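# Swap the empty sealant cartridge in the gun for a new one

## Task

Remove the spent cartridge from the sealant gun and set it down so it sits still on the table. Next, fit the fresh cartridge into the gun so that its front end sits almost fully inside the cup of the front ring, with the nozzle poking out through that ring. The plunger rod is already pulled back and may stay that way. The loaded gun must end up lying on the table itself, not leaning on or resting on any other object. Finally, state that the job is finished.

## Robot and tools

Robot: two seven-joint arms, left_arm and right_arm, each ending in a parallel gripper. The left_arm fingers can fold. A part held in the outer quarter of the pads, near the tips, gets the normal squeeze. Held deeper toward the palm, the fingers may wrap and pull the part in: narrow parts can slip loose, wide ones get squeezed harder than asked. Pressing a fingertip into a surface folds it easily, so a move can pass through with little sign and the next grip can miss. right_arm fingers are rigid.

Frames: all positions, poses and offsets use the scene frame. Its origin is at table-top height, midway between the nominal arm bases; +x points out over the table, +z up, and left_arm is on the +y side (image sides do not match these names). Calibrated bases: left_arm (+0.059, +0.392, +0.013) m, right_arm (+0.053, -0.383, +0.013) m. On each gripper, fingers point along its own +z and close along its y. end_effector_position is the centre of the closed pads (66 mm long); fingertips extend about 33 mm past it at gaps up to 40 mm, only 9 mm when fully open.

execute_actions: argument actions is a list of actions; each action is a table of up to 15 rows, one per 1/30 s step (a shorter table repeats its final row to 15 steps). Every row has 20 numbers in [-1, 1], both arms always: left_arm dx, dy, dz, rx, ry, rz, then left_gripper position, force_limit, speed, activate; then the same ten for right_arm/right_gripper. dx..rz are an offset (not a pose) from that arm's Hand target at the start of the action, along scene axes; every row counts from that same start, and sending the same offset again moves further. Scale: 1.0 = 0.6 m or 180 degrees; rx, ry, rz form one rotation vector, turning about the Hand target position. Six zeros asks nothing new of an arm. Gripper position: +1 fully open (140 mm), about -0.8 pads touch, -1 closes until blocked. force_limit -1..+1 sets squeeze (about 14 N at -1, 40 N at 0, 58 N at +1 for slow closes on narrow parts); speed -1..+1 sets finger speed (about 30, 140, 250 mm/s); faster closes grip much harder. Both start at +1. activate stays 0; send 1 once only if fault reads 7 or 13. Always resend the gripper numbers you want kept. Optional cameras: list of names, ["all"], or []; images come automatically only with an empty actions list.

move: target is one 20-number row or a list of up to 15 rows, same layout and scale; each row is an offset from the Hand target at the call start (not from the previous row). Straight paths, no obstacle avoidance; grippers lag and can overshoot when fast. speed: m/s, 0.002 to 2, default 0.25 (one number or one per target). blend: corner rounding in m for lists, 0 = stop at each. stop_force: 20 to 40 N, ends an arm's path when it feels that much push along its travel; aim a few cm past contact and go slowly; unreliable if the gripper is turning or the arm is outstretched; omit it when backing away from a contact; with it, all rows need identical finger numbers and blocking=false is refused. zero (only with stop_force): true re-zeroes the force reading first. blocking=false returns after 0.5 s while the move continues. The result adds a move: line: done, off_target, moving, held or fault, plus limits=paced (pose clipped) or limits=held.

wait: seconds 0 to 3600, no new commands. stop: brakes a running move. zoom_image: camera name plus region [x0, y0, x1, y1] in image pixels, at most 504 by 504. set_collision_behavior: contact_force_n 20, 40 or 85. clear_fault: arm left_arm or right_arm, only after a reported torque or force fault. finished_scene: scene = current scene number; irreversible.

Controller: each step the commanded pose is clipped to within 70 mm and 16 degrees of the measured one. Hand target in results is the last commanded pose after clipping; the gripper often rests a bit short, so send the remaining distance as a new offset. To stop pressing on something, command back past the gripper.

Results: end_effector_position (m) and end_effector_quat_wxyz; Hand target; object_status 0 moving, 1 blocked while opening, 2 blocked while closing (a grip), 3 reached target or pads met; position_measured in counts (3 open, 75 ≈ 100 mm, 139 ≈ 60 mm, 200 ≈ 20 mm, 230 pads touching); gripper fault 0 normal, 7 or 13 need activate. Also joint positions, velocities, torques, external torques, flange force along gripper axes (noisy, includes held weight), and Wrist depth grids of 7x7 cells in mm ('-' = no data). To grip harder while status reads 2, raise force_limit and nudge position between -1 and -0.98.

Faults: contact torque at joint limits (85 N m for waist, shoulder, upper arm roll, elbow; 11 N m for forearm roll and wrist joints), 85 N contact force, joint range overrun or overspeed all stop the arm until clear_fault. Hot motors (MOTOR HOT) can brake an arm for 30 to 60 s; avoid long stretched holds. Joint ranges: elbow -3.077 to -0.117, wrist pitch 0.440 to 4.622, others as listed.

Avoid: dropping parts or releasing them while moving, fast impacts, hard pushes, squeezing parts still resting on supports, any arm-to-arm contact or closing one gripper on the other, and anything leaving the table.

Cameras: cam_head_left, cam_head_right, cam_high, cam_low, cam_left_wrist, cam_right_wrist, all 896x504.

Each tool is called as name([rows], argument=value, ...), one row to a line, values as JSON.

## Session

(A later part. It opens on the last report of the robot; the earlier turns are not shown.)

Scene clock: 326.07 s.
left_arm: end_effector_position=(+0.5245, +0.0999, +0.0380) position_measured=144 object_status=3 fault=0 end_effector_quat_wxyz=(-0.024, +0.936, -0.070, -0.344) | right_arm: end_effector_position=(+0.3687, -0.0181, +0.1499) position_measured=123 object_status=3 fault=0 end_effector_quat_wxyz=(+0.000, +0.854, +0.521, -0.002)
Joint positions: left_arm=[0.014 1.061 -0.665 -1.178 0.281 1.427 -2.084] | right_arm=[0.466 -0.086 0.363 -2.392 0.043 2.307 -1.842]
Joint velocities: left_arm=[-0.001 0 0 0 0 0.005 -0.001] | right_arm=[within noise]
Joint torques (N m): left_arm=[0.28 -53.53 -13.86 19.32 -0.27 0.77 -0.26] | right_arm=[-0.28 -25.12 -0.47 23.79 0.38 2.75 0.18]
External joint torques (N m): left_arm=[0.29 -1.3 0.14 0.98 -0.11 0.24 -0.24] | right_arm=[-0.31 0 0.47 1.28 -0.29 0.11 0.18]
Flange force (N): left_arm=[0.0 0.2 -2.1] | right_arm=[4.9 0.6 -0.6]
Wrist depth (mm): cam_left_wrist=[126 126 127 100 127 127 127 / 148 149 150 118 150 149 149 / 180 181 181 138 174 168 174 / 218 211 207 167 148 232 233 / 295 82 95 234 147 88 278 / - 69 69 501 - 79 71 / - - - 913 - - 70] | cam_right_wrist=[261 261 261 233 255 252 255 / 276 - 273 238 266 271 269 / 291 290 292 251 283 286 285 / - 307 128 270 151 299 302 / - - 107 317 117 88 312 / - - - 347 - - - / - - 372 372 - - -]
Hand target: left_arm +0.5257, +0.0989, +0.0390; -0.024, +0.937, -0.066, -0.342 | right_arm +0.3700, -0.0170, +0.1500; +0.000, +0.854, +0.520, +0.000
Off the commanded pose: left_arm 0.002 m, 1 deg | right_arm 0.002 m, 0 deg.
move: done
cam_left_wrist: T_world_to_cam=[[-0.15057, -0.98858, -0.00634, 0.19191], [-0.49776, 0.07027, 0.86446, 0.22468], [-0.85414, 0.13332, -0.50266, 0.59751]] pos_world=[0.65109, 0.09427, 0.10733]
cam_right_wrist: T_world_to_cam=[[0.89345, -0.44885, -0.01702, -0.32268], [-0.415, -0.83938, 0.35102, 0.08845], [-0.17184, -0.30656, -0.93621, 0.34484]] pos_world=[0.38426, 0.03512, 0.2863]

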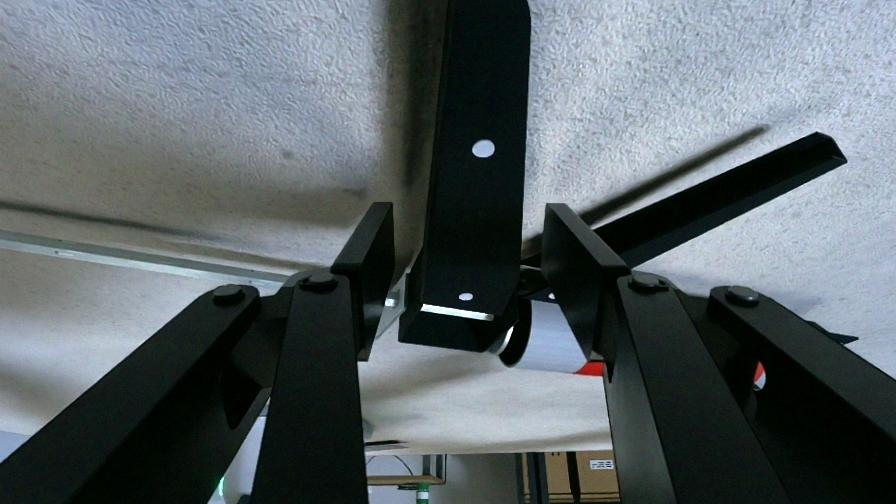

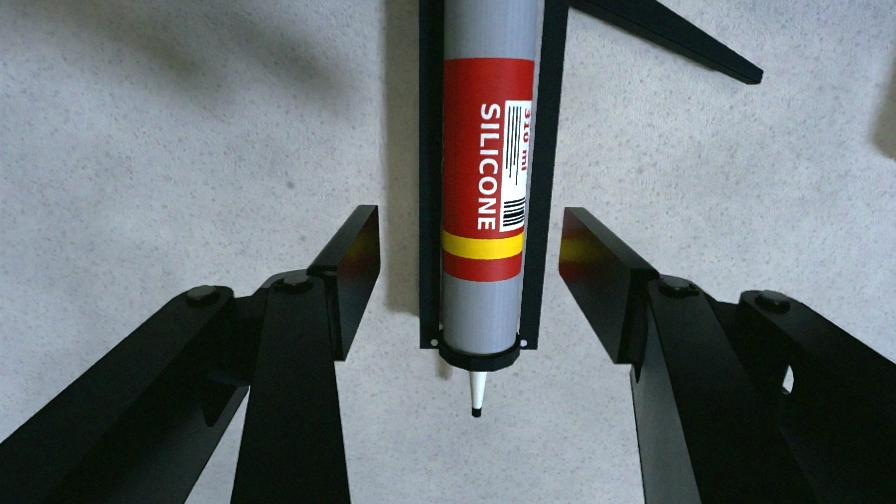

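execute_actions([
  [[0,0,0,0,0,0,-1,-0.2,-1,0,0,0,0,0,0,0,0.05,0,0,0]],
  [[0,0,0,0,0,0,-1,-0.2,-1,0,0,0,0,0,0,0,0.05,0,0,0]],
  [[0,0,0,0,0,0,-1,-0.2,-1,0,0,0,0,0,0,0,0.05,0,0,0]],
  [[0,0,0,0,0,0,-1,-0.2,-1,0,0,0,0,0,0,0,0.05,0,0,0]],
], cameras=["cam_left_wrist", "cam_right_wrist"])

Scene clock: 333.93 s.
left_arm: end_effector_position=(+0.5247, +0.0994, +0.0382) position_measured=176 object_status=2 fault=0 end_effector_quat_wxyz=(-0.024, +0.936, -0.070, -0.343) | right_arm: end_effector_position=(+0.3687, -0.0181, +0.1499) position_measured=123 object_status=3 fault=0 end_effector_quat_wxyz=(+0.000, +0.854, +0.521, -0.002)
Joint positions: left_arm=[0.014 1.06 -0.665 -1.178 0.28 1.428 -2.084] | right_arm=[0.466 -0.086 0.363 -2.392 0.043 2.307 -1.842]
Joint torques (N m): left_arm=[0.03 -53.36 -14.1 19.35 -0.18 0.74 -0.27] | right_arm=[-0.29 -25.11 -0.43 23.8 0.38 2.76 0.15]
External joint torques (N m): left_arm=[-0.09 -1.31 -0.23 1.04 -0.03 0.21 -0.25] | right_arm=[-0.23 -0.11 0.59 1.42 -0.29 0.15 0.15]
External joint torques at the end of the 1st action: left_arm=[-0.19 -1.48 -0.12 0.95 -0.13 0.28 -0.28] | right_arm=[-0.38 -0.03 0.34 1.3 -0.29 0.12 0.19]
External joint torques at the end of the 2nd action: left_arm=[0.06 -1.27 -0.11 1.08 -0.01 0.21 -0.24] | right_arm=[-0.34 0.02 0.4 1.28 -0.27 0.11 0.15]
External joint torques at the end of the 3rd action: left_arm=[0.02 -1.07 -0.08 0.99 -0.02 0.21 -0.22] | right_arm=[-0.33 -0.04 0.45 1.36 -0.29 0.14 0.17]
Flange force (N): left_arm=[0.8 1.1 -2.9] | right_arm=[5.0 0.5 -0.9]
Flange force at the end of the 1st action (N): left_arm=[-0.3 0.9 -2.2] | right_arm=[4.8 0.8 -0.7]
Flange force at the end of the 2nd action (N): left_arm=[1.0 0.9 -2.9] | right_arm=[4.8 0.8 -0.6]
Flange force at the end of the 3rd action (N): left_arm=[1.3 1.0 -2.8] | right_arm=[5.0 0.7 -0.7]
Wrist depth (mm): cam_left_wrist=[126 126 127 97 128 128 127 / 149 149 149 118 150 150 150 / 181 181 182 138 182 168 174 / 218 217 218 158 159 232 233 / 314 274 93 227 94 88 279 / - - 69 502 - - - / - - - 948 - - -] | cam_right_wrist=[261 260 260 242 256 251 256 / 272 275 274 235 266 270 269 / 291 290 289 252 280 286 285 / 308 308 128 266 151 299 301 / - - 108 313 117 88 313 / - - - 352 346 - - / - - - 366 366 - -]
Hand target: left_arm +0.5257, +0.0989, +0.0390; -0.024, +0.937, -0.066, -0.342 | right_arm +0.3700, -0.0170, +0.1500; +0.000, +0.854, +0.520, +0.000
Off the commanded pose: left_arm 0.001 m, 0 deg | right_arm 0.002 m, 0 deg.
cam_left_wrist: T_world_to_cam=[[-0.14945, -0.98875, -0.00561, 0.19086], [-0.49863, 0.07047, 0.86394, 0.22506], [-0.85383, 0.13191, -0.50355, 0.59794]] pos_world=[0.65128, 0.09398, 0.10773]
cam_right_wrist: T_world_to_cam=[[0.89345, -0.44885, -0.01702, -0.32268], [-0.415, -0.83938, 0.35102, 0.08845], [-0.17184, -0.30656, -0.93621, 0.34484]] pos_world=[0.38426, 0.03512, 0.2863]

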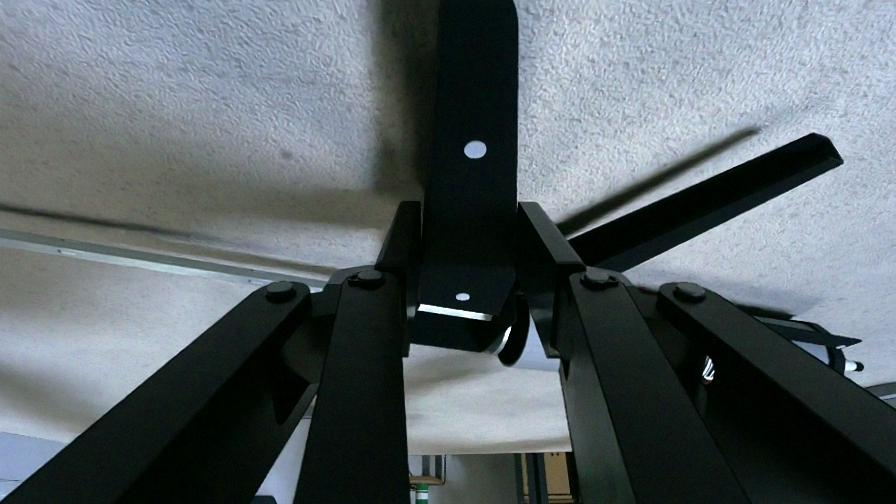

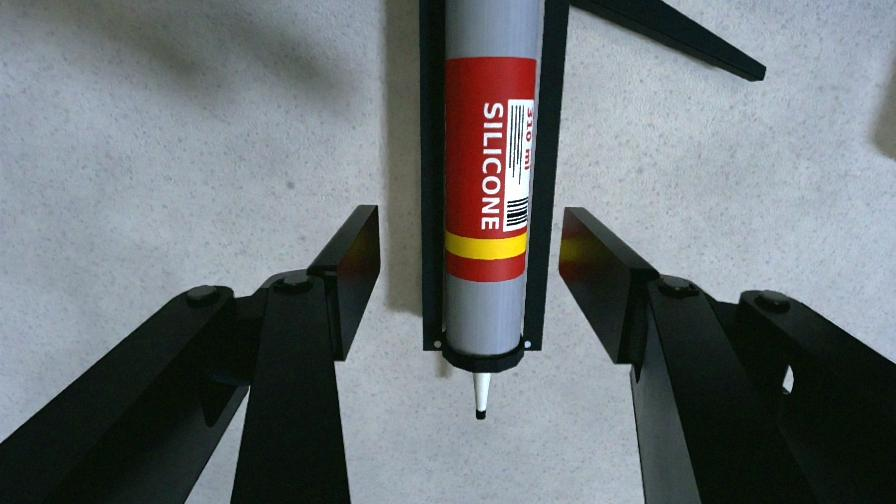

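move([
  [0, 0, 0, 0, 0, 0, -1, -0.2, -1, 0, 0.0158, -0.0017, -0.1167, 0, 0, 0.0045, -0.08, 0, 0, 0],
], speed=0.2, cameras=["cam_right_wrist"])

Scene clock: 349.87 s.
left_arm: end_effector_position=(+0.5247, +0.0994, +0.0382) position_measured=176 object_status=2 fault=0 end_effector_quat_wxyz=(-0.024, +0.936, -0.070, -0.343) | right_arm: end_effector_position=(+0.3779, -0.0191, +0.0799) position_measured=139 object_status=3 fault=0 end_effector_quat_wxyz=(+0.000, +0.849, +0.528, -0.003)
Joint positions: left_arm=[0.014 1.06 -0.665 -1.178 0.28 1.428 -2.084] | right_arm=[0.458 0.073 0.354 -2.425 -0.04 2.488 -1.813]
Joint velocities: left_arm=[within noise] | right_arm=[0.001 -0.001 0 0 0 0.003 0.007]
Joint torques (N m): left_arm=[0.02 -53.34 -14.09 19.35 -0.18 0.75 -0.27] | right_arm=[-0.23 -28.35 1.08 21.49 0.25 2.76 0.18]
External joint torques (N m): left_arm=[-0.15 -1.36 -0.26 1.07 -0.02 0.23 -0.25] | right_arm=[-0.24 -0.06 0.28 1.26 -0.29 0.14 0.18]
Flange force (N): left_arm=[0.9 1.2 -3.0] | right_arm=[4.5 0.8 0.2]
Wrist depth (mm): cam_left_wrist=[126 126 128 97 128 128 127 / 149 149 150 118 150 150 150 / 181 182 182 138 183 168 174 / 217 218 218 158 159 233 234 / 315 274 93 226 94 88 279 / - - 69 498 - - - / - - - 2416 - - -] | cam_right_wrist=[197 199 196 170 190 192 190 / 206 206 206 162 184 204 202 / 220 218 216 173 213 215 215 / 233 232 128 179 177 228 227 / 244 - 96 190 154 86 239 / - - - - - - - / - - - 280 279 - -]
Hand target: left_arm +0.5257, +0.0989, +0.0390; -0.024, +0.937, -0.066, -0.342 | right_arm +0.3795, -0.0180, +0.0800; +0.000, +0.851, +0.526, +0.000
Off the commanded pose: left_arm 0.001 m, 0 deg | right_arm 0.002 m, 0 deg.
move: done
cam_right_wrist: T_world_to_cam=[[0.90075, -0.43402, -0.01686, -0.33504], [-0.40099, -0.84587, 0.35172, 0.11054], [-0.16691, -0.31005, -0.93595, 0.27868]] pos_world=[0.39263, 0.0345, 0.2163]

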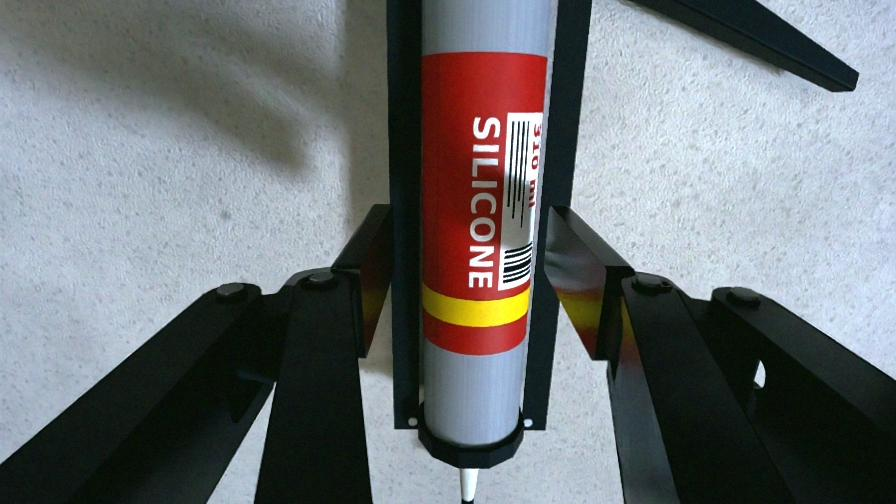

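zoom_image(camera="cam_right_wrist", region=[330, 180, 630, 380])

Scaled by 1.680.

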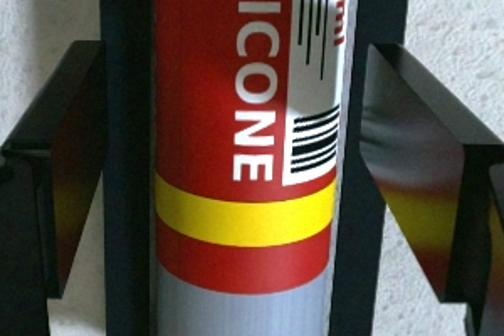

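move([
  [0, 0, 0, 0, 0, 0, -1, -0.2, -1, 0, 0.0067, -0.0033, -0.0, 0, 0, 0.0, -0.08, 0, 0, 0],
], speed=0.1)

move([
  [0, 0, 0, 0, 0, 0, -1, -0.2, -1, 0, 0.0, 0.0, -0.05, 0, 0, 0.0, -0.08, 0, 0, 0],
], speed=0.03, stop_force=20, cameras=["cam_right_wrist"])

Scene clock: 364.03 s.
left_arm: end_effector_position=(+0.5247, +0.0994, +0.0382) position_measured=176 object_status=2 fault=0 end_effector_quat_wxyz=(-0.024, +0.936, -0.070, -0.343) | right_arm: end_effector_position=(+0.3817, -0.0202, +0.0800) position_measured=139 object_status=3 fault=0 end_effector_quat_wxyz=(+0.000, +0.851, +0.525, -0.002)
Joint positions: left_arm=[0.014 1.06 -0.665 -1.178 0.28 1.428 -2.084] | right_arm=[0.455 0.076 0.35 -2.421 -0.041 2.489 -1.811]
Joint torques (N m): left_arm=[0.05 -53.38 -14.07 19.35 -0.18 0.75 -0.28] | right_arm=[-0.5 -28.49 1 21.52 0.27 2.6 -0.21]
External joint torques (N m): left_arm=[0.11 -1.17 -0.06 1.02 -0.02 0.22 -0.26] | right_arm=[-0.57 -0.05 0.1 1.26 -0.28 -0.02 -0.21]
Flange force (N): left_arm=[0.9 0.8 -2.7] | right_arm=[3.8 2.1 -0.6]
Wrist depth (mm): cam_left_wrist=[126 127 127 98 128 128 127 / 149 149 150 118 150 150 150 / 180 181 181 138 182 168 175 / 218 218 219 158 160 232 232 / 316 274 92 228 94 88 279 / - - 69 500 - - - / - - - - - - -] | cam_right_wrist=[197 198 196 163 192 180 191 / 207 207 206 161 185 206 203 / 220 219 219 170 211 216 215 / 233 229 226 178 183 228 227 / 244 - 96 191 115 86 232 / - - - 205 226 - - / - - - 279 279 - -]
Hand target: left_arm +0.5257, +0.0989, +0.0390; -0.024, +0.937, -0.066, -0.342 | right_arm +0.3835, -0.0200, +0.0800; +0.000, +0.851, +0.526, +0.000
Off the commanded pose: left_arm 0.001 m, 0 deg | right_arm 0.002 m, 0 deg.
move: done

Scene clock: 365.90 s.
left_arm: end_effector_position=(+0.5246, +0.0996, +0.0397) position_measured=176 object_status=2 fault=0 end_effector_quat_wxyz=(-0.024, +0.936, -0.069, -0.343) | right_arm: end_effector_position=(+0.3820, -0.0209, +0.0540) position_measured=139 object_status=3 fault=0 end_effector_quat_wxyz=(+0.002, +0.848, +0.530, -0.003)
Joint positions: left_arm=[0.014 1.058 -0.665 -1.178 0.279 1.426 -2.085] | right_arm=[0.46 0.139 0.34 -2.427 -0.087 2.55 -1.792]
Joint torques (N m): left_arm=[0.09 -51.97 -13.28 19.39 0.01 1.6 -0.23] | right_arm=[-0.49 -24.94 0.47 19.08 -0.06 4.69 0.44]
External joint torques (N m): left_arm=[0.08 0.42 0.73 0.95 0.17 1.06 -0.21] | right_arm=[-0.52 4.76 -1.05 -0.22 -0.56 2.07 0.44]
Flange force (N): left_arm=[5.7 1.9 -1.5] | right_arm=[9.8 3.1 18.6]
Wrist depth (mm): cam_left_wrist=[128 128 129 95 129 129 129 / 151 151 152 117 152 152 152 / 183 183 184 137 184 170 176 / 221 221 221 157 159 234 236 / 319 276 92 235 94 88 280 / - - 69 506 - - - / - - - - - - -] | cam_right_wrist=[172 172 172 134 153 170 147 / 181 182 181 136 157 180 179 / 193 192 191 143 167 190 189 / 204 204 198 152 154 199 200 / 215 - 96 161 164 86 209 / - - - 172 202 - - / - - - 188 246 - -]
Hand target: left_arm +0.5257, +0.0989, +0.0390; -0.024, +0.937, -0.066, -0.342 | right_arm +0.3835, -0.0200, +0.0500; +0.000, +0.851, +0.526, +0.000
Off the commanded pose: left_arm 0.001 m, 0 deg | right_arm 0.004 m, 1 deg.
move: off_target (right_arm)
cam_right_wrist: T_world_to_cam=[[0.90294, -0.42952, -0.01447, -0.3408], [-0.39711, -0.84674, 0.35403, 0.11821], [-0.16432, -0.31393, -0.93512, 0.25352]] pos_world=[0.39632, 0.0333, 0.19029]

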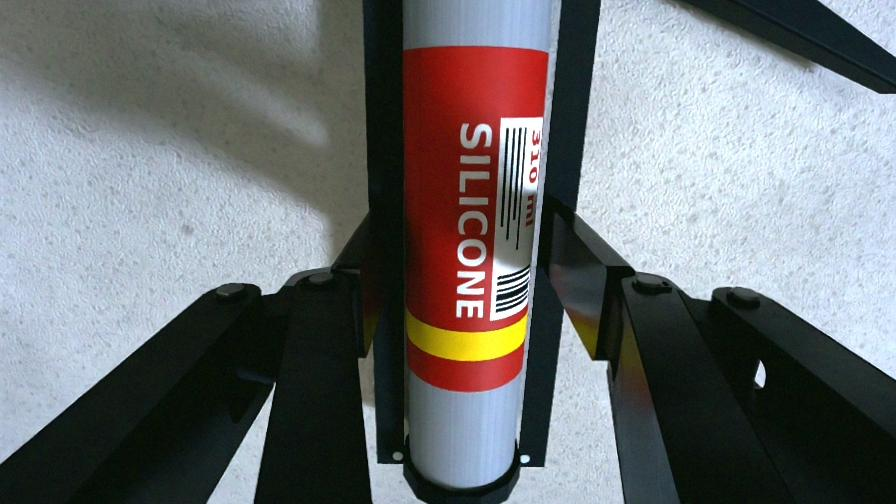

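zoom_image(camera="cam_right_wrist", region=[320, 160, 620, 380])

Scaled by 1.680.

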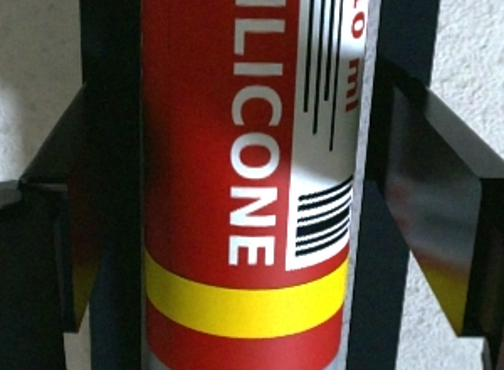

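move([
  [0, 0, 0, 0, 0, 0, -1, -0.2, -1, 0, 0.0008, -0.0004, 0.0108, 0, 0, 0.0, -0.08, 0, 0, 0],
], speed=0.05)

execute_actions([
  [[0,0,0,0,0,0,-1,-0.2,-1,0,0,0,0,0,0,0,-1,-0.1,-1,0]],
  [[0,0,0,0,0,0,-1,-0.2,-1,0,0,0,0,0,0,0,-1,-0.1,-1,0]],
], cameras=["cam_right_wrist", "cam_left_wrist"])

Scene clock: 382.53 s.
left_arm: end_effector_position=(+0.5249, +0.0996, +0.0390) position_measured=176 object_status=2 fault=0 end_effector_quat_wxyz=(-0.024, +0.937, -0.069, -0.343) | right_arm: end_effector_position=(+0.3824, -0.0206, +0.0551) position_measured=139 object_status=3 fault=0 end_effector_quat_wxyz=(+0.001, +0.849, +0.529, -0.002)
Joint positions: left_arm=[0.014 1.058 -0.664 -1.179 0.279 1.428 -2.085] | right_arm=[0.46 0.136 0.34 -2.427 -0.083 2.55 -1.792]
Joint torques (N m): left_arm=[0.16 -53.38 -14.13 20.27 -0.35 0.74 -0.19] | right_arm=[-0.68 -30.94 1.85 20.03 0.92 2.55 0.05]
External joint torques (N m): left_arm=[-0.06 -1.02 -0.23 1.75 -0.2 0.19 -0.17] | right_arm=[-0.63 -1.32 0.44 0.69 0.42 -0.07 0.05]
Flange force (N): left_arm=[6.0 2.9 -6.7] | right_arm=[-1.8 0.0 -4.6]
Wrist depth (mm): cam_left_wrist=[127 128 128 97 128 128 128 / 150 151 151 118 151 151 151 / 182 182 183 137 183 169 175 / 219 219 219 158 159 233 234 / 318 275 93 229 94 87 280 / - - 69 - - - - / - - - - - - -] | cam_right_wrist=[174 174 173 133 154 171 149 / 183 183 180 137 160 180 180 / 194 193 192 145 168 193 190 / 206 205 128 153 155 200 201 / 216 - 96 164 167 86 209 / - - - 174 202 - - / - - - 197 247 - -]
Hand target: left_arm +0.5257, +0.0989, +0.0390; -0.024, +0.937, -0.066, -0.342 | right_arm +0.3840, -0.0202, +0.0564; +0.000, +0.851, +0.526, +0.000
Off the commanded pose: left_arm 0.001 m, 0 deg | right_arm 0.002 m, 0 deg.
move: done

Scene clock: 383.73 s.
left_arm: end_effector_position=(+0.5251, +0.1001, +0.0387) position_measured=176 object_status=2 fault=0 end_effector_quat_wxyz=(-0.025, +0.937, -0.068, -0.343) | right_arm: end_effector_position=(+0.3828, -0.0203, +0.0560) position_measured=159 object_status=2 fault=0 end_effector_quat_wxyz=(+0.001, +0.849, +0.528, -0.001)
Joint positions: left_arm=[0.014 1.058 -0.663 -1.179 0.279 1.429 -2.087] | right_arm=[0.46 0.135 0.34 -2.427 -0.082 2.55 -1.792]
Joint torques (N m): left_arm=[0.06 -53.44 -14.36 20.11 -0.15 0.76 -0.11] | right_arm=[-0.75 -30.01 1.42 19.98 0.65 2.6 0]
External joint torques (N m): left_arm=[0.21 -1.43 -0.4 1.85 0.02 0.23 -0.09] | right_arm=[-0.82 -0.36 -0.08 0.57 0.15 -0.04 0.01]
External joint torques at the end of the 1st action: left_arm=[0.11 -1.3 -0.27 1.69 0.01 0.22 -0.04] | right_arm=[-0.84 -0.28 -0.2 0.5 0.15 -0.05 -0.01]
Flange force (N): left_arm=[4.5 2.0 -6.2] | right_arm=[0.3 1.2 -1.5]
Flange force at the end of the 1st action (N): left_arm=[4.4 1.9 -5.8] | right_arm=[0.3 1.4 -1.3]
Wrist depth (mm): cam_left_wrist=[127 128 128 97 128 128 127 / 150 150 151 118 151 150 150 / 182 183 183 138 183 168 175 / 220 219 220 158 159 231 233 / 318 277 93 228 94 88 279 / - - 69 497 - - - / - - - - - - -] | cam_right_wrist=[175 175 174 132 152 172 151 / 184 184 183 138 158 182 181 / 191 194 193 146 172 191 191 / 207 204 202 153 157 202 199 / 219 - 93 162 114 89 212 / - - - 174 - - - / - - - 186 - - -]
Hand target: left_arm +0.5257, +0.0989, +0.0390; -0.024, +0.937, -0.066, -0.342 | right_arm +0.3840, -0.0202, +0.0564; +0.000, +0.851, +0.526, +0.000
Off the commanded pose: left_arm 0.001 m, 0 deg | right_arm 0.001 m, 0 deg.
cam_left_wrist: T_world_to_cam=[[-0.14633, -0.9892, -0.00882, 0.19015], [-0.49995, 0.06626, 0.86351, 0.22591], [-0.8536, 0.13077, -0.50425, 0.5984]] pos_world=[0.65157, 0.09487, 0.10835]
cam_right_wrist: T_world_to_cam=[[0.90105, -0.43347, -0.01429, -0.34064], [-0.40154, -0.84622, 0.35027, 0.12021], [-0.16393, -0.30987, -0.93654, 0.2557]] pos_world=[0.39712, 0.03329, 0.1925]
Images, in order (width x height): cam_left_wrist 896x504, cam_right_wrist 896x504.

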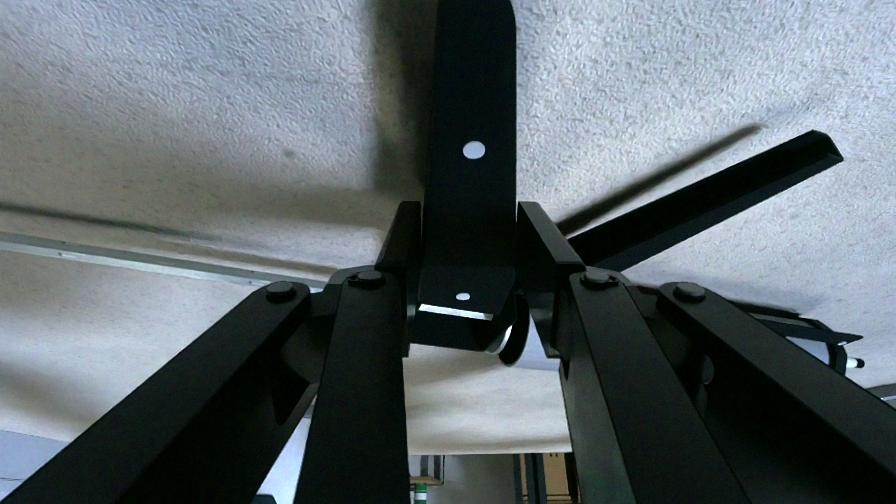

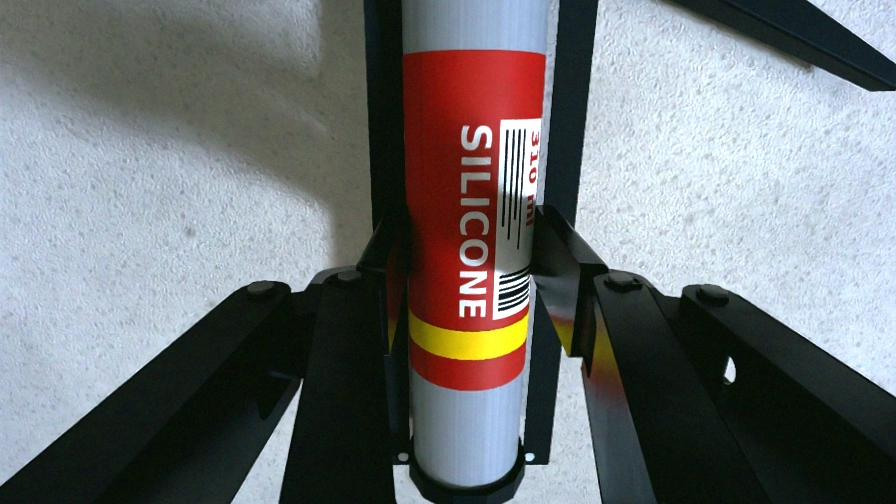

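move([
  [0, 0, 0, 0, 0, 0, -1, -0.2, -1, 0, 0.0075, 0.0149, 0.0, 0, 0, 0.0, -1, -0.1, -1, 0],
], speed=0.03, cameras=["cam_right_wrist", "cam_left_wrist"])

Scene clock: 388.47 s.
left_arm: end_effector_position=(+0.5253, +0.1000, +0.0385) position_measured=176 object_status=2 fault=0 end_effector_quat_wxyz=(-0.025, +0.937, -0.067, -0.342) | right_arm: end_effector_position=(+0.3875, -0.0130, +0.0561) position_measured=159 object_status=2 fault=0 end_effector_quat_wxyz=(+0.000, +0.849, +0.528, -0.002)
Joint positions: left_arm=[0.014 1.058 -0.663 -1.179 0.279 1.43 -2.087] | right_arm=[0.464 0.156 0.338 -2.397 -0.09 2.539 -1.783]
Joint velocities: left_arm=[within noise] | right_arm=[0.002 0 0 0.002 -0.001 -0.003 0.007]
Joint torques (N m): left_arm=[-0.48 -52.89 -14.7 19.89 -0.69 0.66 -0.09] | right_arm=[0.64 -30.19 2.12 21.63 0.28 3.06 0.2]
External joint torques (N m): left_arm=[-0.71 -0.68 -0.89 1.44 -0.55 0.12 -0.07] | right_arm=[0.58 0.34 0.38 2.14 -0.22 0.43 0.2]
Flange force (N): left_arm=[6.0 4.0 -6.5] | right_arm=[8.4 0.8 1.9]
Wrist depth (mm): cam_left_wrist=[127 127 128 97 128 128 127 / 150 150 150 119 150 150 150 / 182 181 182 138 183 168 174 / 219 220 219 158 159 233 232 / 316 275 93 226 94 88 279 / - - 69 461 - - - / - - - - - - -] | cam_right_wrist=[175 175 173 134 155 148 169 / 185 184 183 138 158 181 181 / 195 194 193 145 188 192 190 / 202 206 203 153 158 202 203 / 220 - 93 162 114 89 211 / - - - 174 - - - / - - - 205 - - -]
Hand target: left_arm +0.5257, +0.0989, +0.0390; -0.024, +0.937, -0.066, -0.342 | right_arm +0.3885, -0.0113, +0.0564; +0.000, +0.851, +0.526, +0.000
Off the commanded pose: left_arm 0.001 m, 0 deg | right_arm 0.002 m, 0 deg.
move: done
cam_left_wrist: T_world_to_cam=[[-0.14589, -0.98926, -0.00868, 0.18988], [-0.50064, 0.06626, 0.86312, 0.22659], [-0.85327, 0.13026, -0.50493, 0.59843]] pos_world=[0.65176, 0.09487, 0.10825]
cam_right_wrist: T_world_to_cam=[[0.90041, -0.43475, -0.01625, -0.34135], [-0.40213, -0.84593, 0.35027, 0.1285], [-0.16602, -0.30885, -0.93651, 0.25964]] pos_world=[0.40213, 0.04049, 0.1926]
Images, in order (width x height): cam_left_wrist 896x504, cam_right_wrist 896x504.

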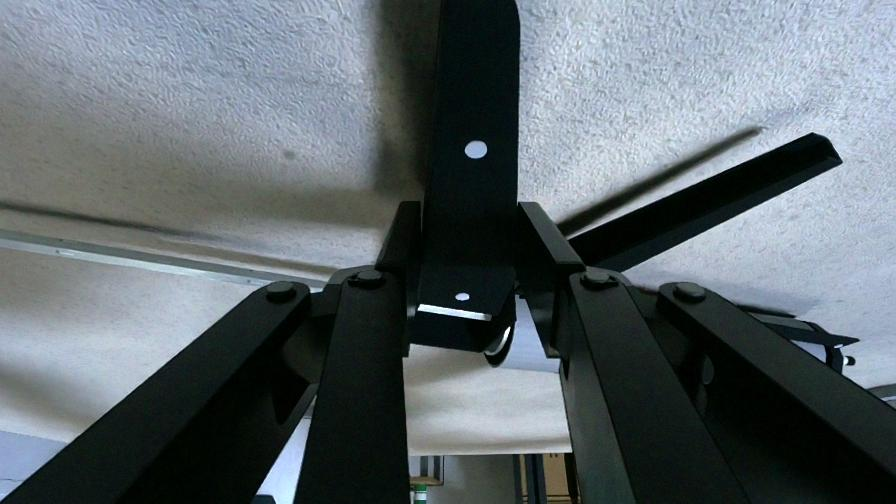

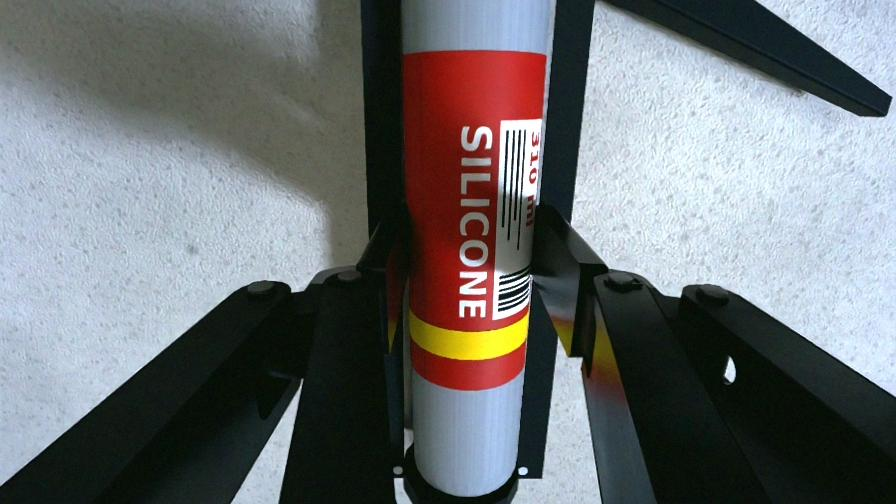

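zoom_image(camera="cam_right_wrist", region=[380, 380, 560, 504])

zoom_image(camera="cam_left_wrist", region=[400, 260, 580, 384])

Scaled by 2.800.

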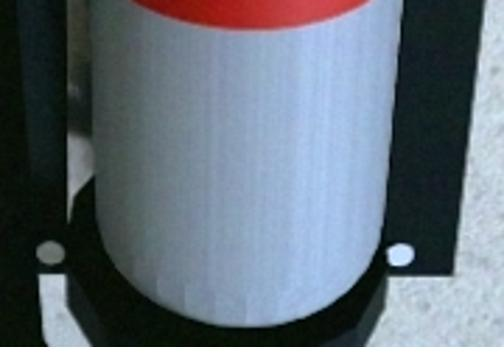

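Scaled by 2.800.

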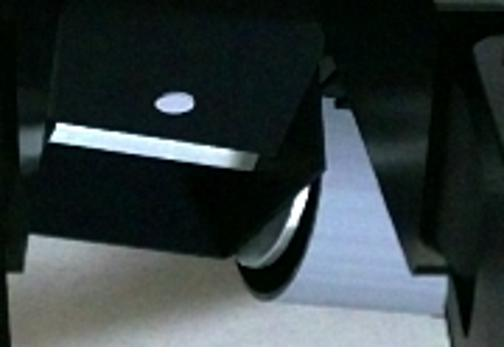

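move([
  [0, 0, 0, 0, 0, 0, -1, -0.2, -1, 0, 0.0045, 0.0089, 0.0, 0, 0, 0.0, -1, -0.1, -1, 0],
], speed=0.02, stop_force=20, cameras=["cam_right_wrist", "cam_left_wrist"])

zoom_image(camera="cam_right_wrist", region=[380, 380, 560, 504])

zoom_image(camera="cam_left_wrist", region=[400, 260, 580, 384])

Scene clock: 399.80 s.
left_arm: end_effector_position=(+0.5259, +0.1007, +0.0385) position_measured=176 object_status=2 fault=0 end_effector_quat_wxyz=(-0.025, +0.937, -0.067, -0.342) | right_arm: end_effector_position=(+0.3883, -0.0116, +0.0556) position_measured=159 object_status=2 fault=0 end_effector_quat_wxyz=(+0.002, +0.850, +0.527, -0.007)
Joint positions: left_arm=[0.015 1.058 -0.663 -1.179 0.28 1.43 -2.087] | right_arm=[0.467 0.168 0.337 -2.379 -0.097 2.521 -1.775]
Joint torques (N m): left_arm=[-0.95 -52.05 -14.96 19.68 -0.79 1.06 -0.11] | right_arm=[0.97 -29.35 2.76 23.15 0.32 4.65 0.27]
External joint torques (N m): left_arm=[-0.91 -0.11 -1.08 1.44 -0.63 0.53 -0.1] | right_arm=[0.93 1.55 0.91 3.59 -0.19 2.06 0.27]
Flange force (N): left_arm=[7.3 4.9 -6.0] | right_arm=[14.7 1.5 8.0]
Wrist depth (mm): cam_left_wrist=[127 127 128 98 128 128 127 / 150 150 150 119 151 150 150 / 182 182 183 138 183 168 174 / 219 220 219 158 159 231 231 / 316 278 93 227 94 88 277 / - - 69 498 - - - / - - - 874 - - -] | cam_right_wrist=[174 174 171 143 154 148 168 / 184 183 183 137 159 181 176 / 196 194 193 145 171 190 192 / 207 206 200 152 158 202 201 / 220 - 93 162 114 89 211 / - - - 173 - - - / - - - 201 - - -]
Hand target: left_arm +0.5257, +0.0989, +0.0390; -0.024, +0.937, -0.066, -0.342 | right_arm +0.3912, -0.0060, +0.0564; +0.000, +0.851, +0.526, +0.000
Off the commanded pose: left_arm 0.002 m, 0 deg | right_arm 0.006 m, 1 deg.
move: off_target (right_arm)
cam_left_wrist: T_world_to_cam=[[-0.14513, -0.98937, -0.00929, 0.19023], [-0.50136, 0.06544, 0.86276, 0.22728], [-0.85298, 0.12987, -0.50553, 0.59872]] pos_world=[0.65226, 0.09557, 0.10835]
cam_right_wrist: T_world_to_cam=[[0.89977, -0.436, -0.01761, -0.34111], [-0.40098, -0.84207, 0.36072, 0.12913], [-0.17211, -0.31751, -0.93251, 0.26175]] pos_world=[0.40375, 0.04312, 0.19149]
Images, in order (width x height): cam_left_wrist 896x504, cam_right_wrist 896x504.

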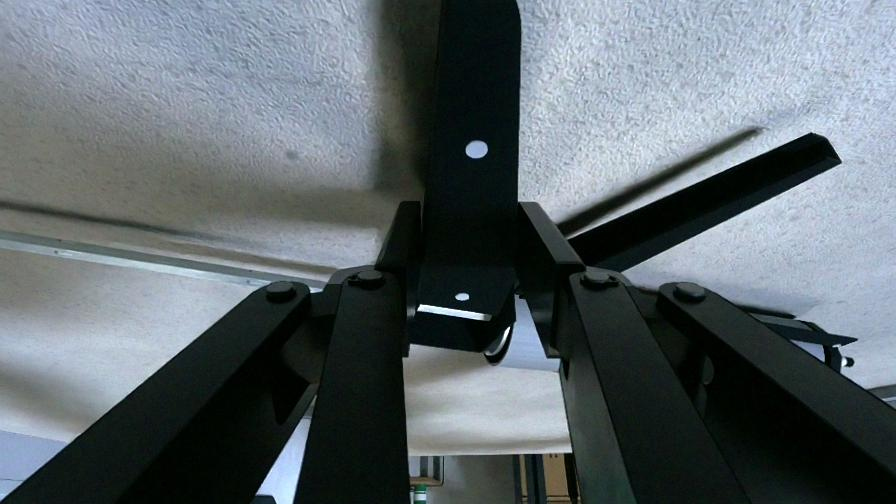

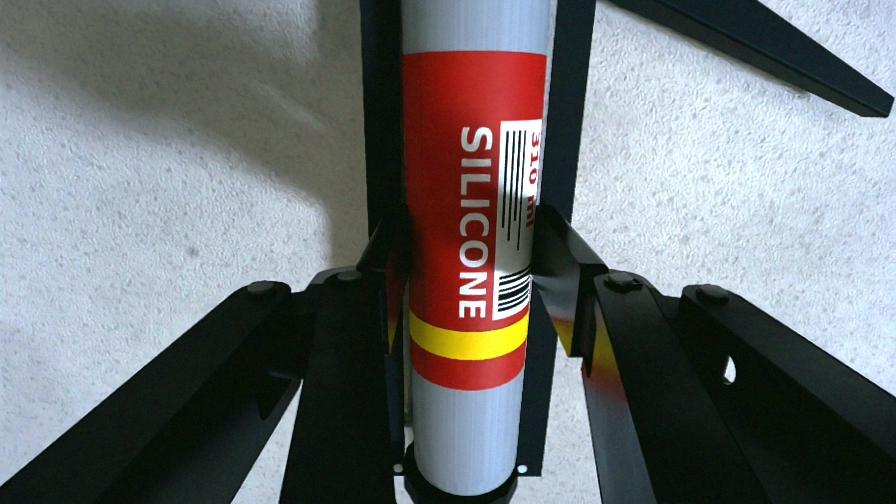

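Scaled by 2.800.

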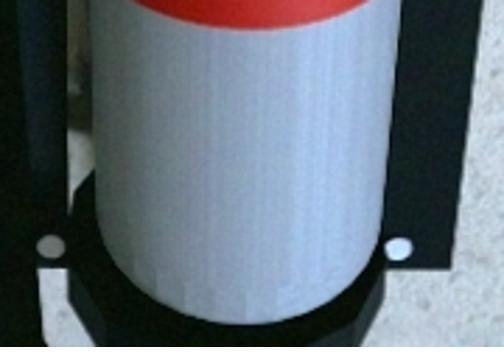

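Scaled by 2.800.

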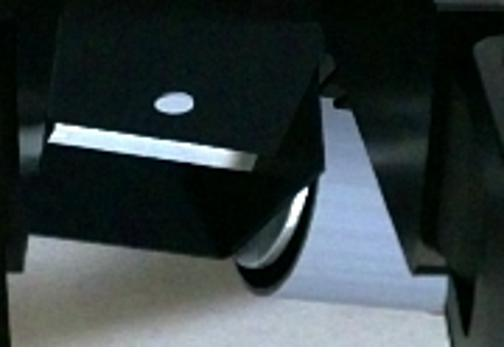

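move([
  [0, 0, 0, 0, 0, 0, -1, -0.2, -1, 0, -0.0038, -0.0092, 0.0, 0, 0, 0.0, -1, -0.1, -1, 0],
  [0, 0, 0, 0, 0, 0, -1, -0.2, -1, 0, -0.0077, -0.0168, 0.0155, 0.0248, -0.0124, 0.0, -1, -0.1, -1, 0],
], speed=0.03, blend=0.002, cameras=["cam_right_wrist", "cam_left_wrist"])

Scene clock: 432.57 s.
left_arm: end_effector_position=(+0.5259, +0.1007, +0.0385) position_measured=176 object_status=2 fault=0 end_effector_quat_wxyz=(-0.025, +0.937, -0.067, -0.342) | right_arm: end_effector_position=(+0.3854, -0.0172, +0.0643) position_measured=159 object_status=2 fault=0 end_effector_quat_wxyz=(-0.022, +0.851, +0.523, +0.034)
Joint positions: left_arm=[0.015 1.058 -0.663 -1.179 0.28 1.43 -2.087] | right_arm=[0.437 0.081 0.356 -2.498 -0.009 2.651 -1.847]
Joint velocities: left_arm=[within noise] | right_arm=[-0.001 0.001 0.001 0 0 0.001 -0.004]
Joint torques (N m): left_arm=[-0.09 -53.3 -14.72 20.14 -0.49 0.6 -0.1] | right_arm=[-0.76 -29.4 1.83 19.73 0.86 3 -0.34]
External joint torques (N m): left_arm=[-0.24 -1.22 -0.89 1.78 -0.34 0.06 -0.09] | right_arm=[-0.76 -1.74 0.96 0.43 0.4 0.19 -0.34]
Flange force (N): left_arm=[5.3 3.2 -7.2] | right_arm=[-4.5 -0.2 -6.2]
Wrist depth (mm): cam_left_wrist=[127 127 128 98 128 128 127 / 150 150 150 119 151 150 150 / 183 182 182 138 182 168 174 / 218 213 219 158 159 232 232 / 318 276 93 226 94 88 276 / - - 69 494 - - - / - - - 970 - - -] | cam_right_wrist=[188 188 187 133 183 167 183 / 196 196 195 138 191 194 192 / 205 204 203 146 199 202 201 / 214 213 209 153 158 210 210 / - - 93 162 114 89 217 / - - - 173 - - - / - - - 197 - - -]
Hand target: left_arm +0.5257, +0.0989, +0.0390; -0.024, +0.937, -0.066, -0.342 | right_arm +0.3866, -0.0160, +0.0657; -0.023, +0.850, +0.525, +0.037
Off the commanded pose: left_arm 0.002 m, 0 deg | right_arm 0.002 m, 0 deg.
move: done
cam_left_wrist: T_world_to_cam=[[-0.14526, -0.98935, -0.00947, 0.19043], [-0.50136, 0.06536, 0.86277, 0.22728], [-0.85296, 0.13007, -0.50551, 0.59868]] pos_world=[0.65226, 0.09567, 0.10835]
cam_right_wrist: T_world_to_cam=[[0.8965, -0.44278, -0.01497, -0.33993], [-0.42256, -0.86474, 0.27142, 0.13375], [-0.13313, -0.23701, -0.96234, 0.25591]] pos_world=[0.39534, 0.0258, 0.20488]
Images, in order (width x height): cam_left_wrist 896x504, cam_right_wrist 896x504.

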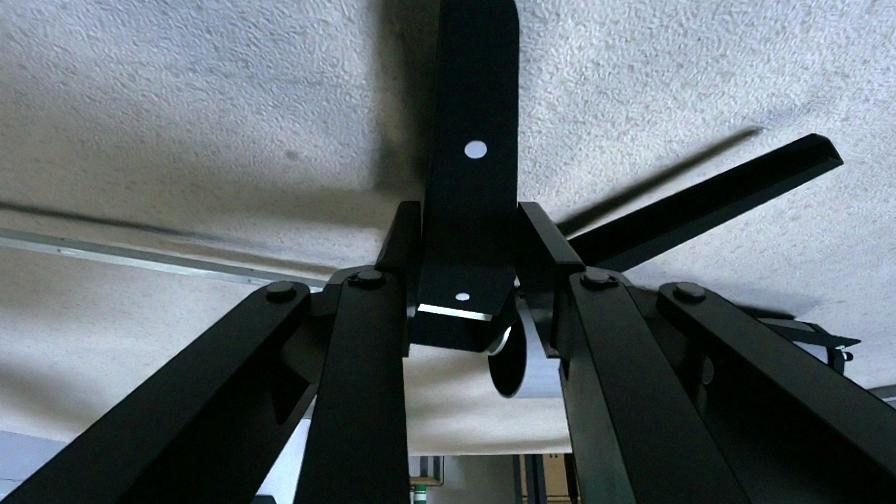

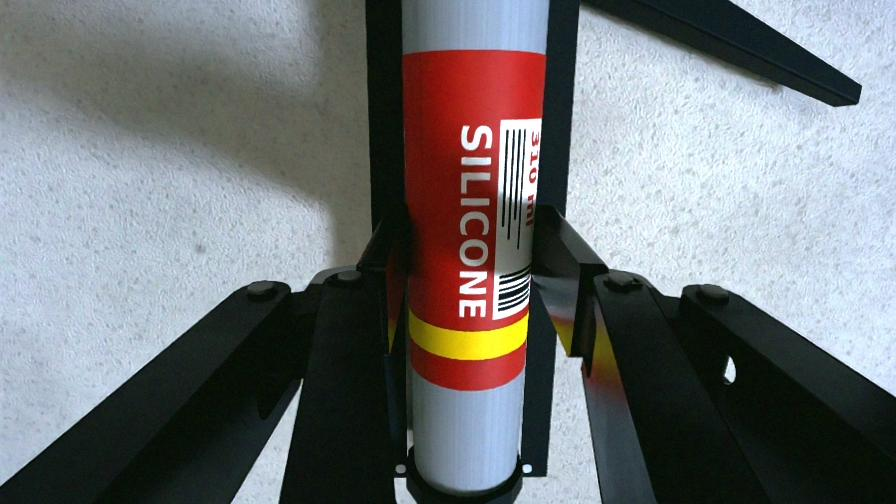

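move([
  [0, 0, 0, 0, 0, 0, -1, -0.2, -1, 0, -0.0043, -0.0087, 0.0147, 0.0248, -0.0124, 0.0, -1, -0.1, -1, 0],
  [0, 0, 0, 0, 0, 0, -1, -0.2, -1, 0, -0.0093, -0.0185, 0.0285, 0.0497, -0.0249, 0.0, -1, -0.1, -1, 0],
], speed=0.05, blend=0.003, cameras=["cam_right_wrist", "cam_left_wrist", "cam_low"])

zoom_image(camera="cam_low", region=[280, 260, 480, 372])

Scene clock: 441.07 s.
left_arm: end_effector_position=(+0.5253, +0.0998, +0.0386) position_measured=176 object_status=2 fault=0 end_effector_quat_wxyz=(-0.024, +0.937, -0.067, -0.342) | right_arm: end_effector_position=(+0.3804, -0.0265, +0.0825) position_measured=159 object_status=2 fault=0 end_effector_quat_wxyz=(-0.068, +0.845, +0.519, +0.109)
Joint positions: left_arm=[0.014 1.058 -0.663 -1.179 0.279 1.43 -2.087] | right_arm=[0.465 -0.062 0.346 -2.688 0.329 2.865 -2.138]
Joint velocities: left_arm=[within noise] | right_arm=[0 -0.001 -0.001 0.002 0 0.001 -0.006]
Joint torques (N m): left_arm=[0.14 -53.48 -14.51 20.31 -0.27 0.58 -0.09] | right_arm=[-0.06 -24.33 -0.84 18.54 0.52 3 -0.4]
External joint torques (N m): left_arm=[-0.11 -1.33 -0.73 1.89 -0.13 0.04 -0.08] | right_arm=[-0.13 -1.38 -0.36 -0.34 0.35 -0.06 -0.4]
Flange force (N): left_arm=[5.7 3.0 -7.5] | right_arm=[-5.6 0.3 -6.0]
Wrist depth (mm): cam_left_wrist=[127 127 128 98 128 128 128 / 150 150 150 118 151 150 150 / 182 182 183 138 183 168 175 / 219 219 219 158 159 232 233 / 316 274 93 228 94 87 279 / - - 69 445 - - - / - - - - - - -] | cam_right_wrist=[221 221 220 132 197 193 221 / 225 224 223 138 221 220 221 / 228 227 226 146 225 225 225 / 231 231 229 153 158 228 227 / 235 - 93 162 113 89 230 / - - - 171 - - - / - - - 187 - - -]
Hand target: left_arm +0.5257, +0.0989, +0.0390; -0.024, +0.937, -0.066, -0.342 | right_arm +0.3810, -0.0271, +0.0828; -0.068, +0.843, +0.521, +0.111
Off the commanded pose: left_arm 0.001 m, 0 deg | right_arm 0.001 m, 0 deg.
move: done
cam_left_wrist: T_world_to_cam=[[-0.14542, -0.98934, -0.00805, 0.18942], [-0.50048, 0.06654, 0.86319, 0.22645], [-0.85345, 0.12956, -0.50482, 0.59861]] pos_world=[0.65176, 0.09477, 0.10824]
cam_right_wrist: T_world_to_cam=[[0.89751, -0.44079, -0.01317, -0.33969], [-0.43761, -0.89394, 0.09679, 0.13814], [-0.05443, -0.08111, -0.99522, 0.24751]] pos_world=[0.3788, -0.00617, 0.22849]
Images, in order (width x height): cam_low 896x504, cam_left_wrist 896x504, cam_right_wrist 896x504.

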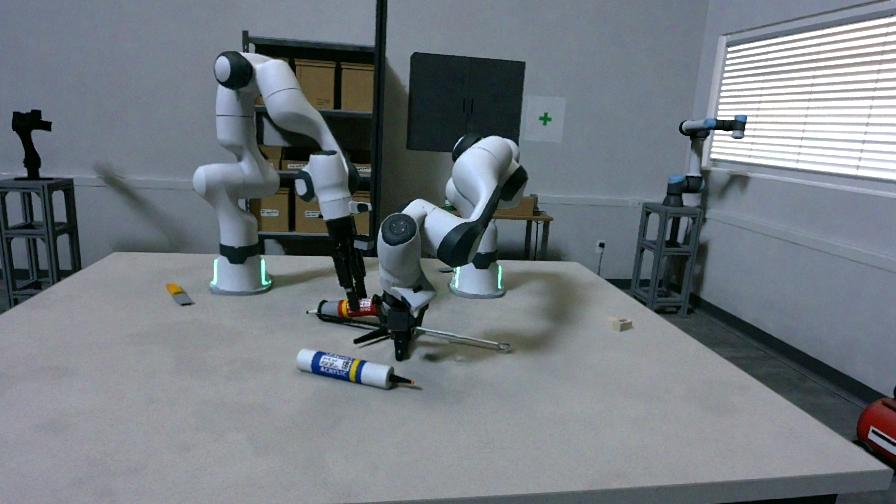

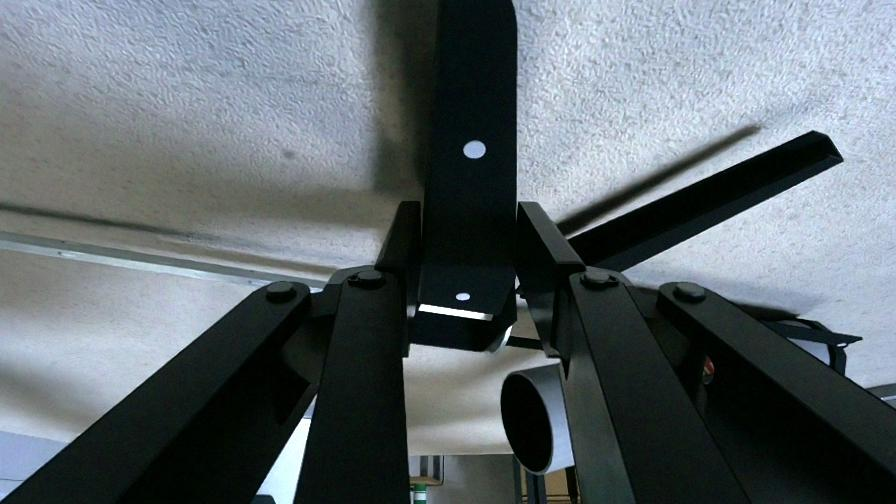

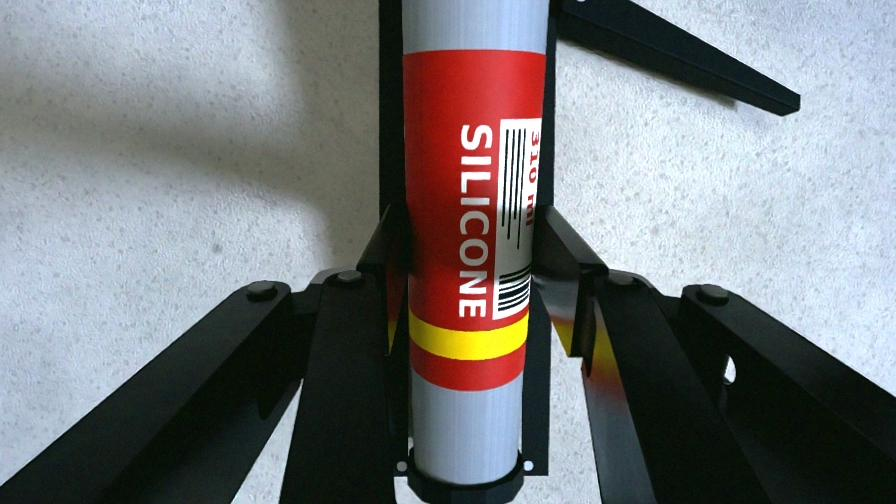

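Scaled by 2.520.

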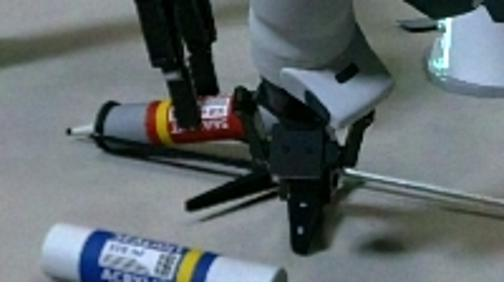

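move([
  [0, 0, 0, 0, 0, 0, -1, -0.2, -1, 0, 0.0505, 0.1007, 0.0302, 0, 0, 0.0, -1, -0.1, -1, 0],
], speed=0.08, cameras=["cam_right_wrist", "cam_low"])

zoom_image(camera="cam_low", region=[280, 260, 480, 372])

Scene clock: 460.27 s.
left_arm: end_effector_position=(+0.5254, +0.0997, +0.0385) position_measured=176 object_status=2 fault=0 end_effector_quat_wxyz=(-0.024, +0.937, -0.067, -0.342) | right_arm: end_effector_position=(+0.4116, +0.0333, +0.1014) position_measured=159 object_status=2 fault=0 end_effector_quat_wxyz=(-0.069, +0.842, +0.523, +0.112)
Joint positions: left_arm=[0.014 1.058 -0.663 -1.179 0.279 1.431 -2.087] | right_arm=[0.471 0.055 0.347 -2.487 0.145 2.791 -1.97]
Joint velocities: left_arm=[within noise] | right_arm=[-0.001 0 0 0.001 -0.001 -0.001 0.007]
Joint torques (N m): left_arm=[0.46 -53.52 -14.21 20.26 -0.06 0.49 -0.08] | right_arm=[0.23 -28.35 0.62 21.89 0.03 2.87 0.14]
External joint torques (N m): left_arm=[0.23 -1.47 -0.44 1.89 0.09 -0.04 -0.06] | right_arm=[0.21 -0.49 0.03 1.57 -0.32 -0.28 0.14]
Flange force (N): left_arm=[5.1 2.2 -7.2] | right_arm=[5.5 0.5 -0.7]
Wrist depth (mm): cam_left_wrist=[127 127 128 97 128 127 127 / 149 150 150 118 150 151 150 / 182 181 182 138 182 168 175 / 219 218 220 158 160 231 231 / 316 275 93 227 94 88 291 / - - 69 403 - - - / - - - 182 - - -] | cam_right_wrist=[241 241 240 131 205 206 155 / 243 243 243 136 207 241 240 / 248 246 245 146 215 243 243 / 250 250 248 152 158 247 247 / 253 - 93 162 113 89 249 / - - - 173 - - - / - - - 256 - - -]
Hand target: left_arm +0.5257, +0.0989, +0.0390; -0.024, +0.937, -0.066, -0.342 | right_arm +0.4113, +0.0333, +0.1010; -0.068, +0.843, +0.521, +0.111
Off the commanded pose: left_arm 0.001 m, 0 deg | right_arm 0.001 m, 0 deg.
move: done
cam_right_wrist: T_world_to_cam=[[0.90194, -0.43174, -0.0101, -0.34353], [-0.42917, -0.89868, 0.09045, 0.20068], [-0.04812, -0.07725, -0.99585, 0.27012]] pos_world=[0.40897, 0.0529, 0.24738]
Images, in order (width x height): cam_low 896x504, cam_right_wrist 896x504.

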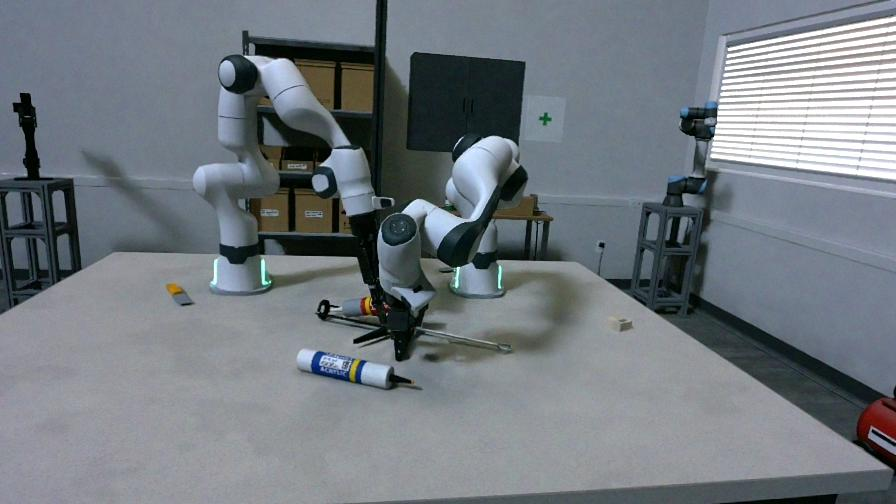

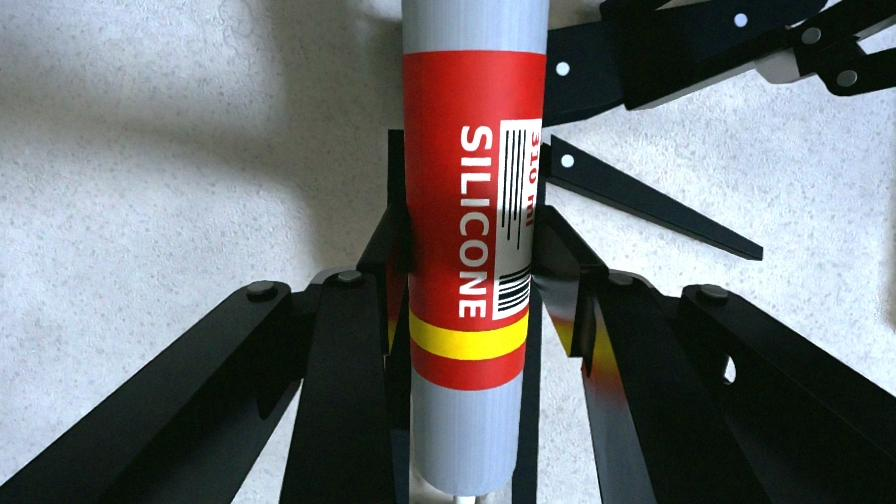

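Scaled by 2.520.

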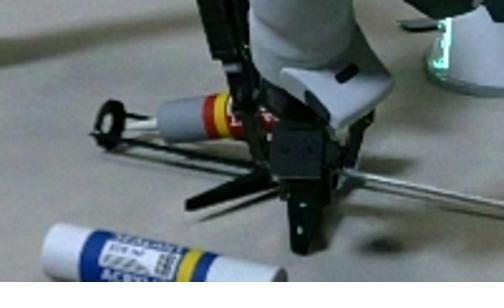

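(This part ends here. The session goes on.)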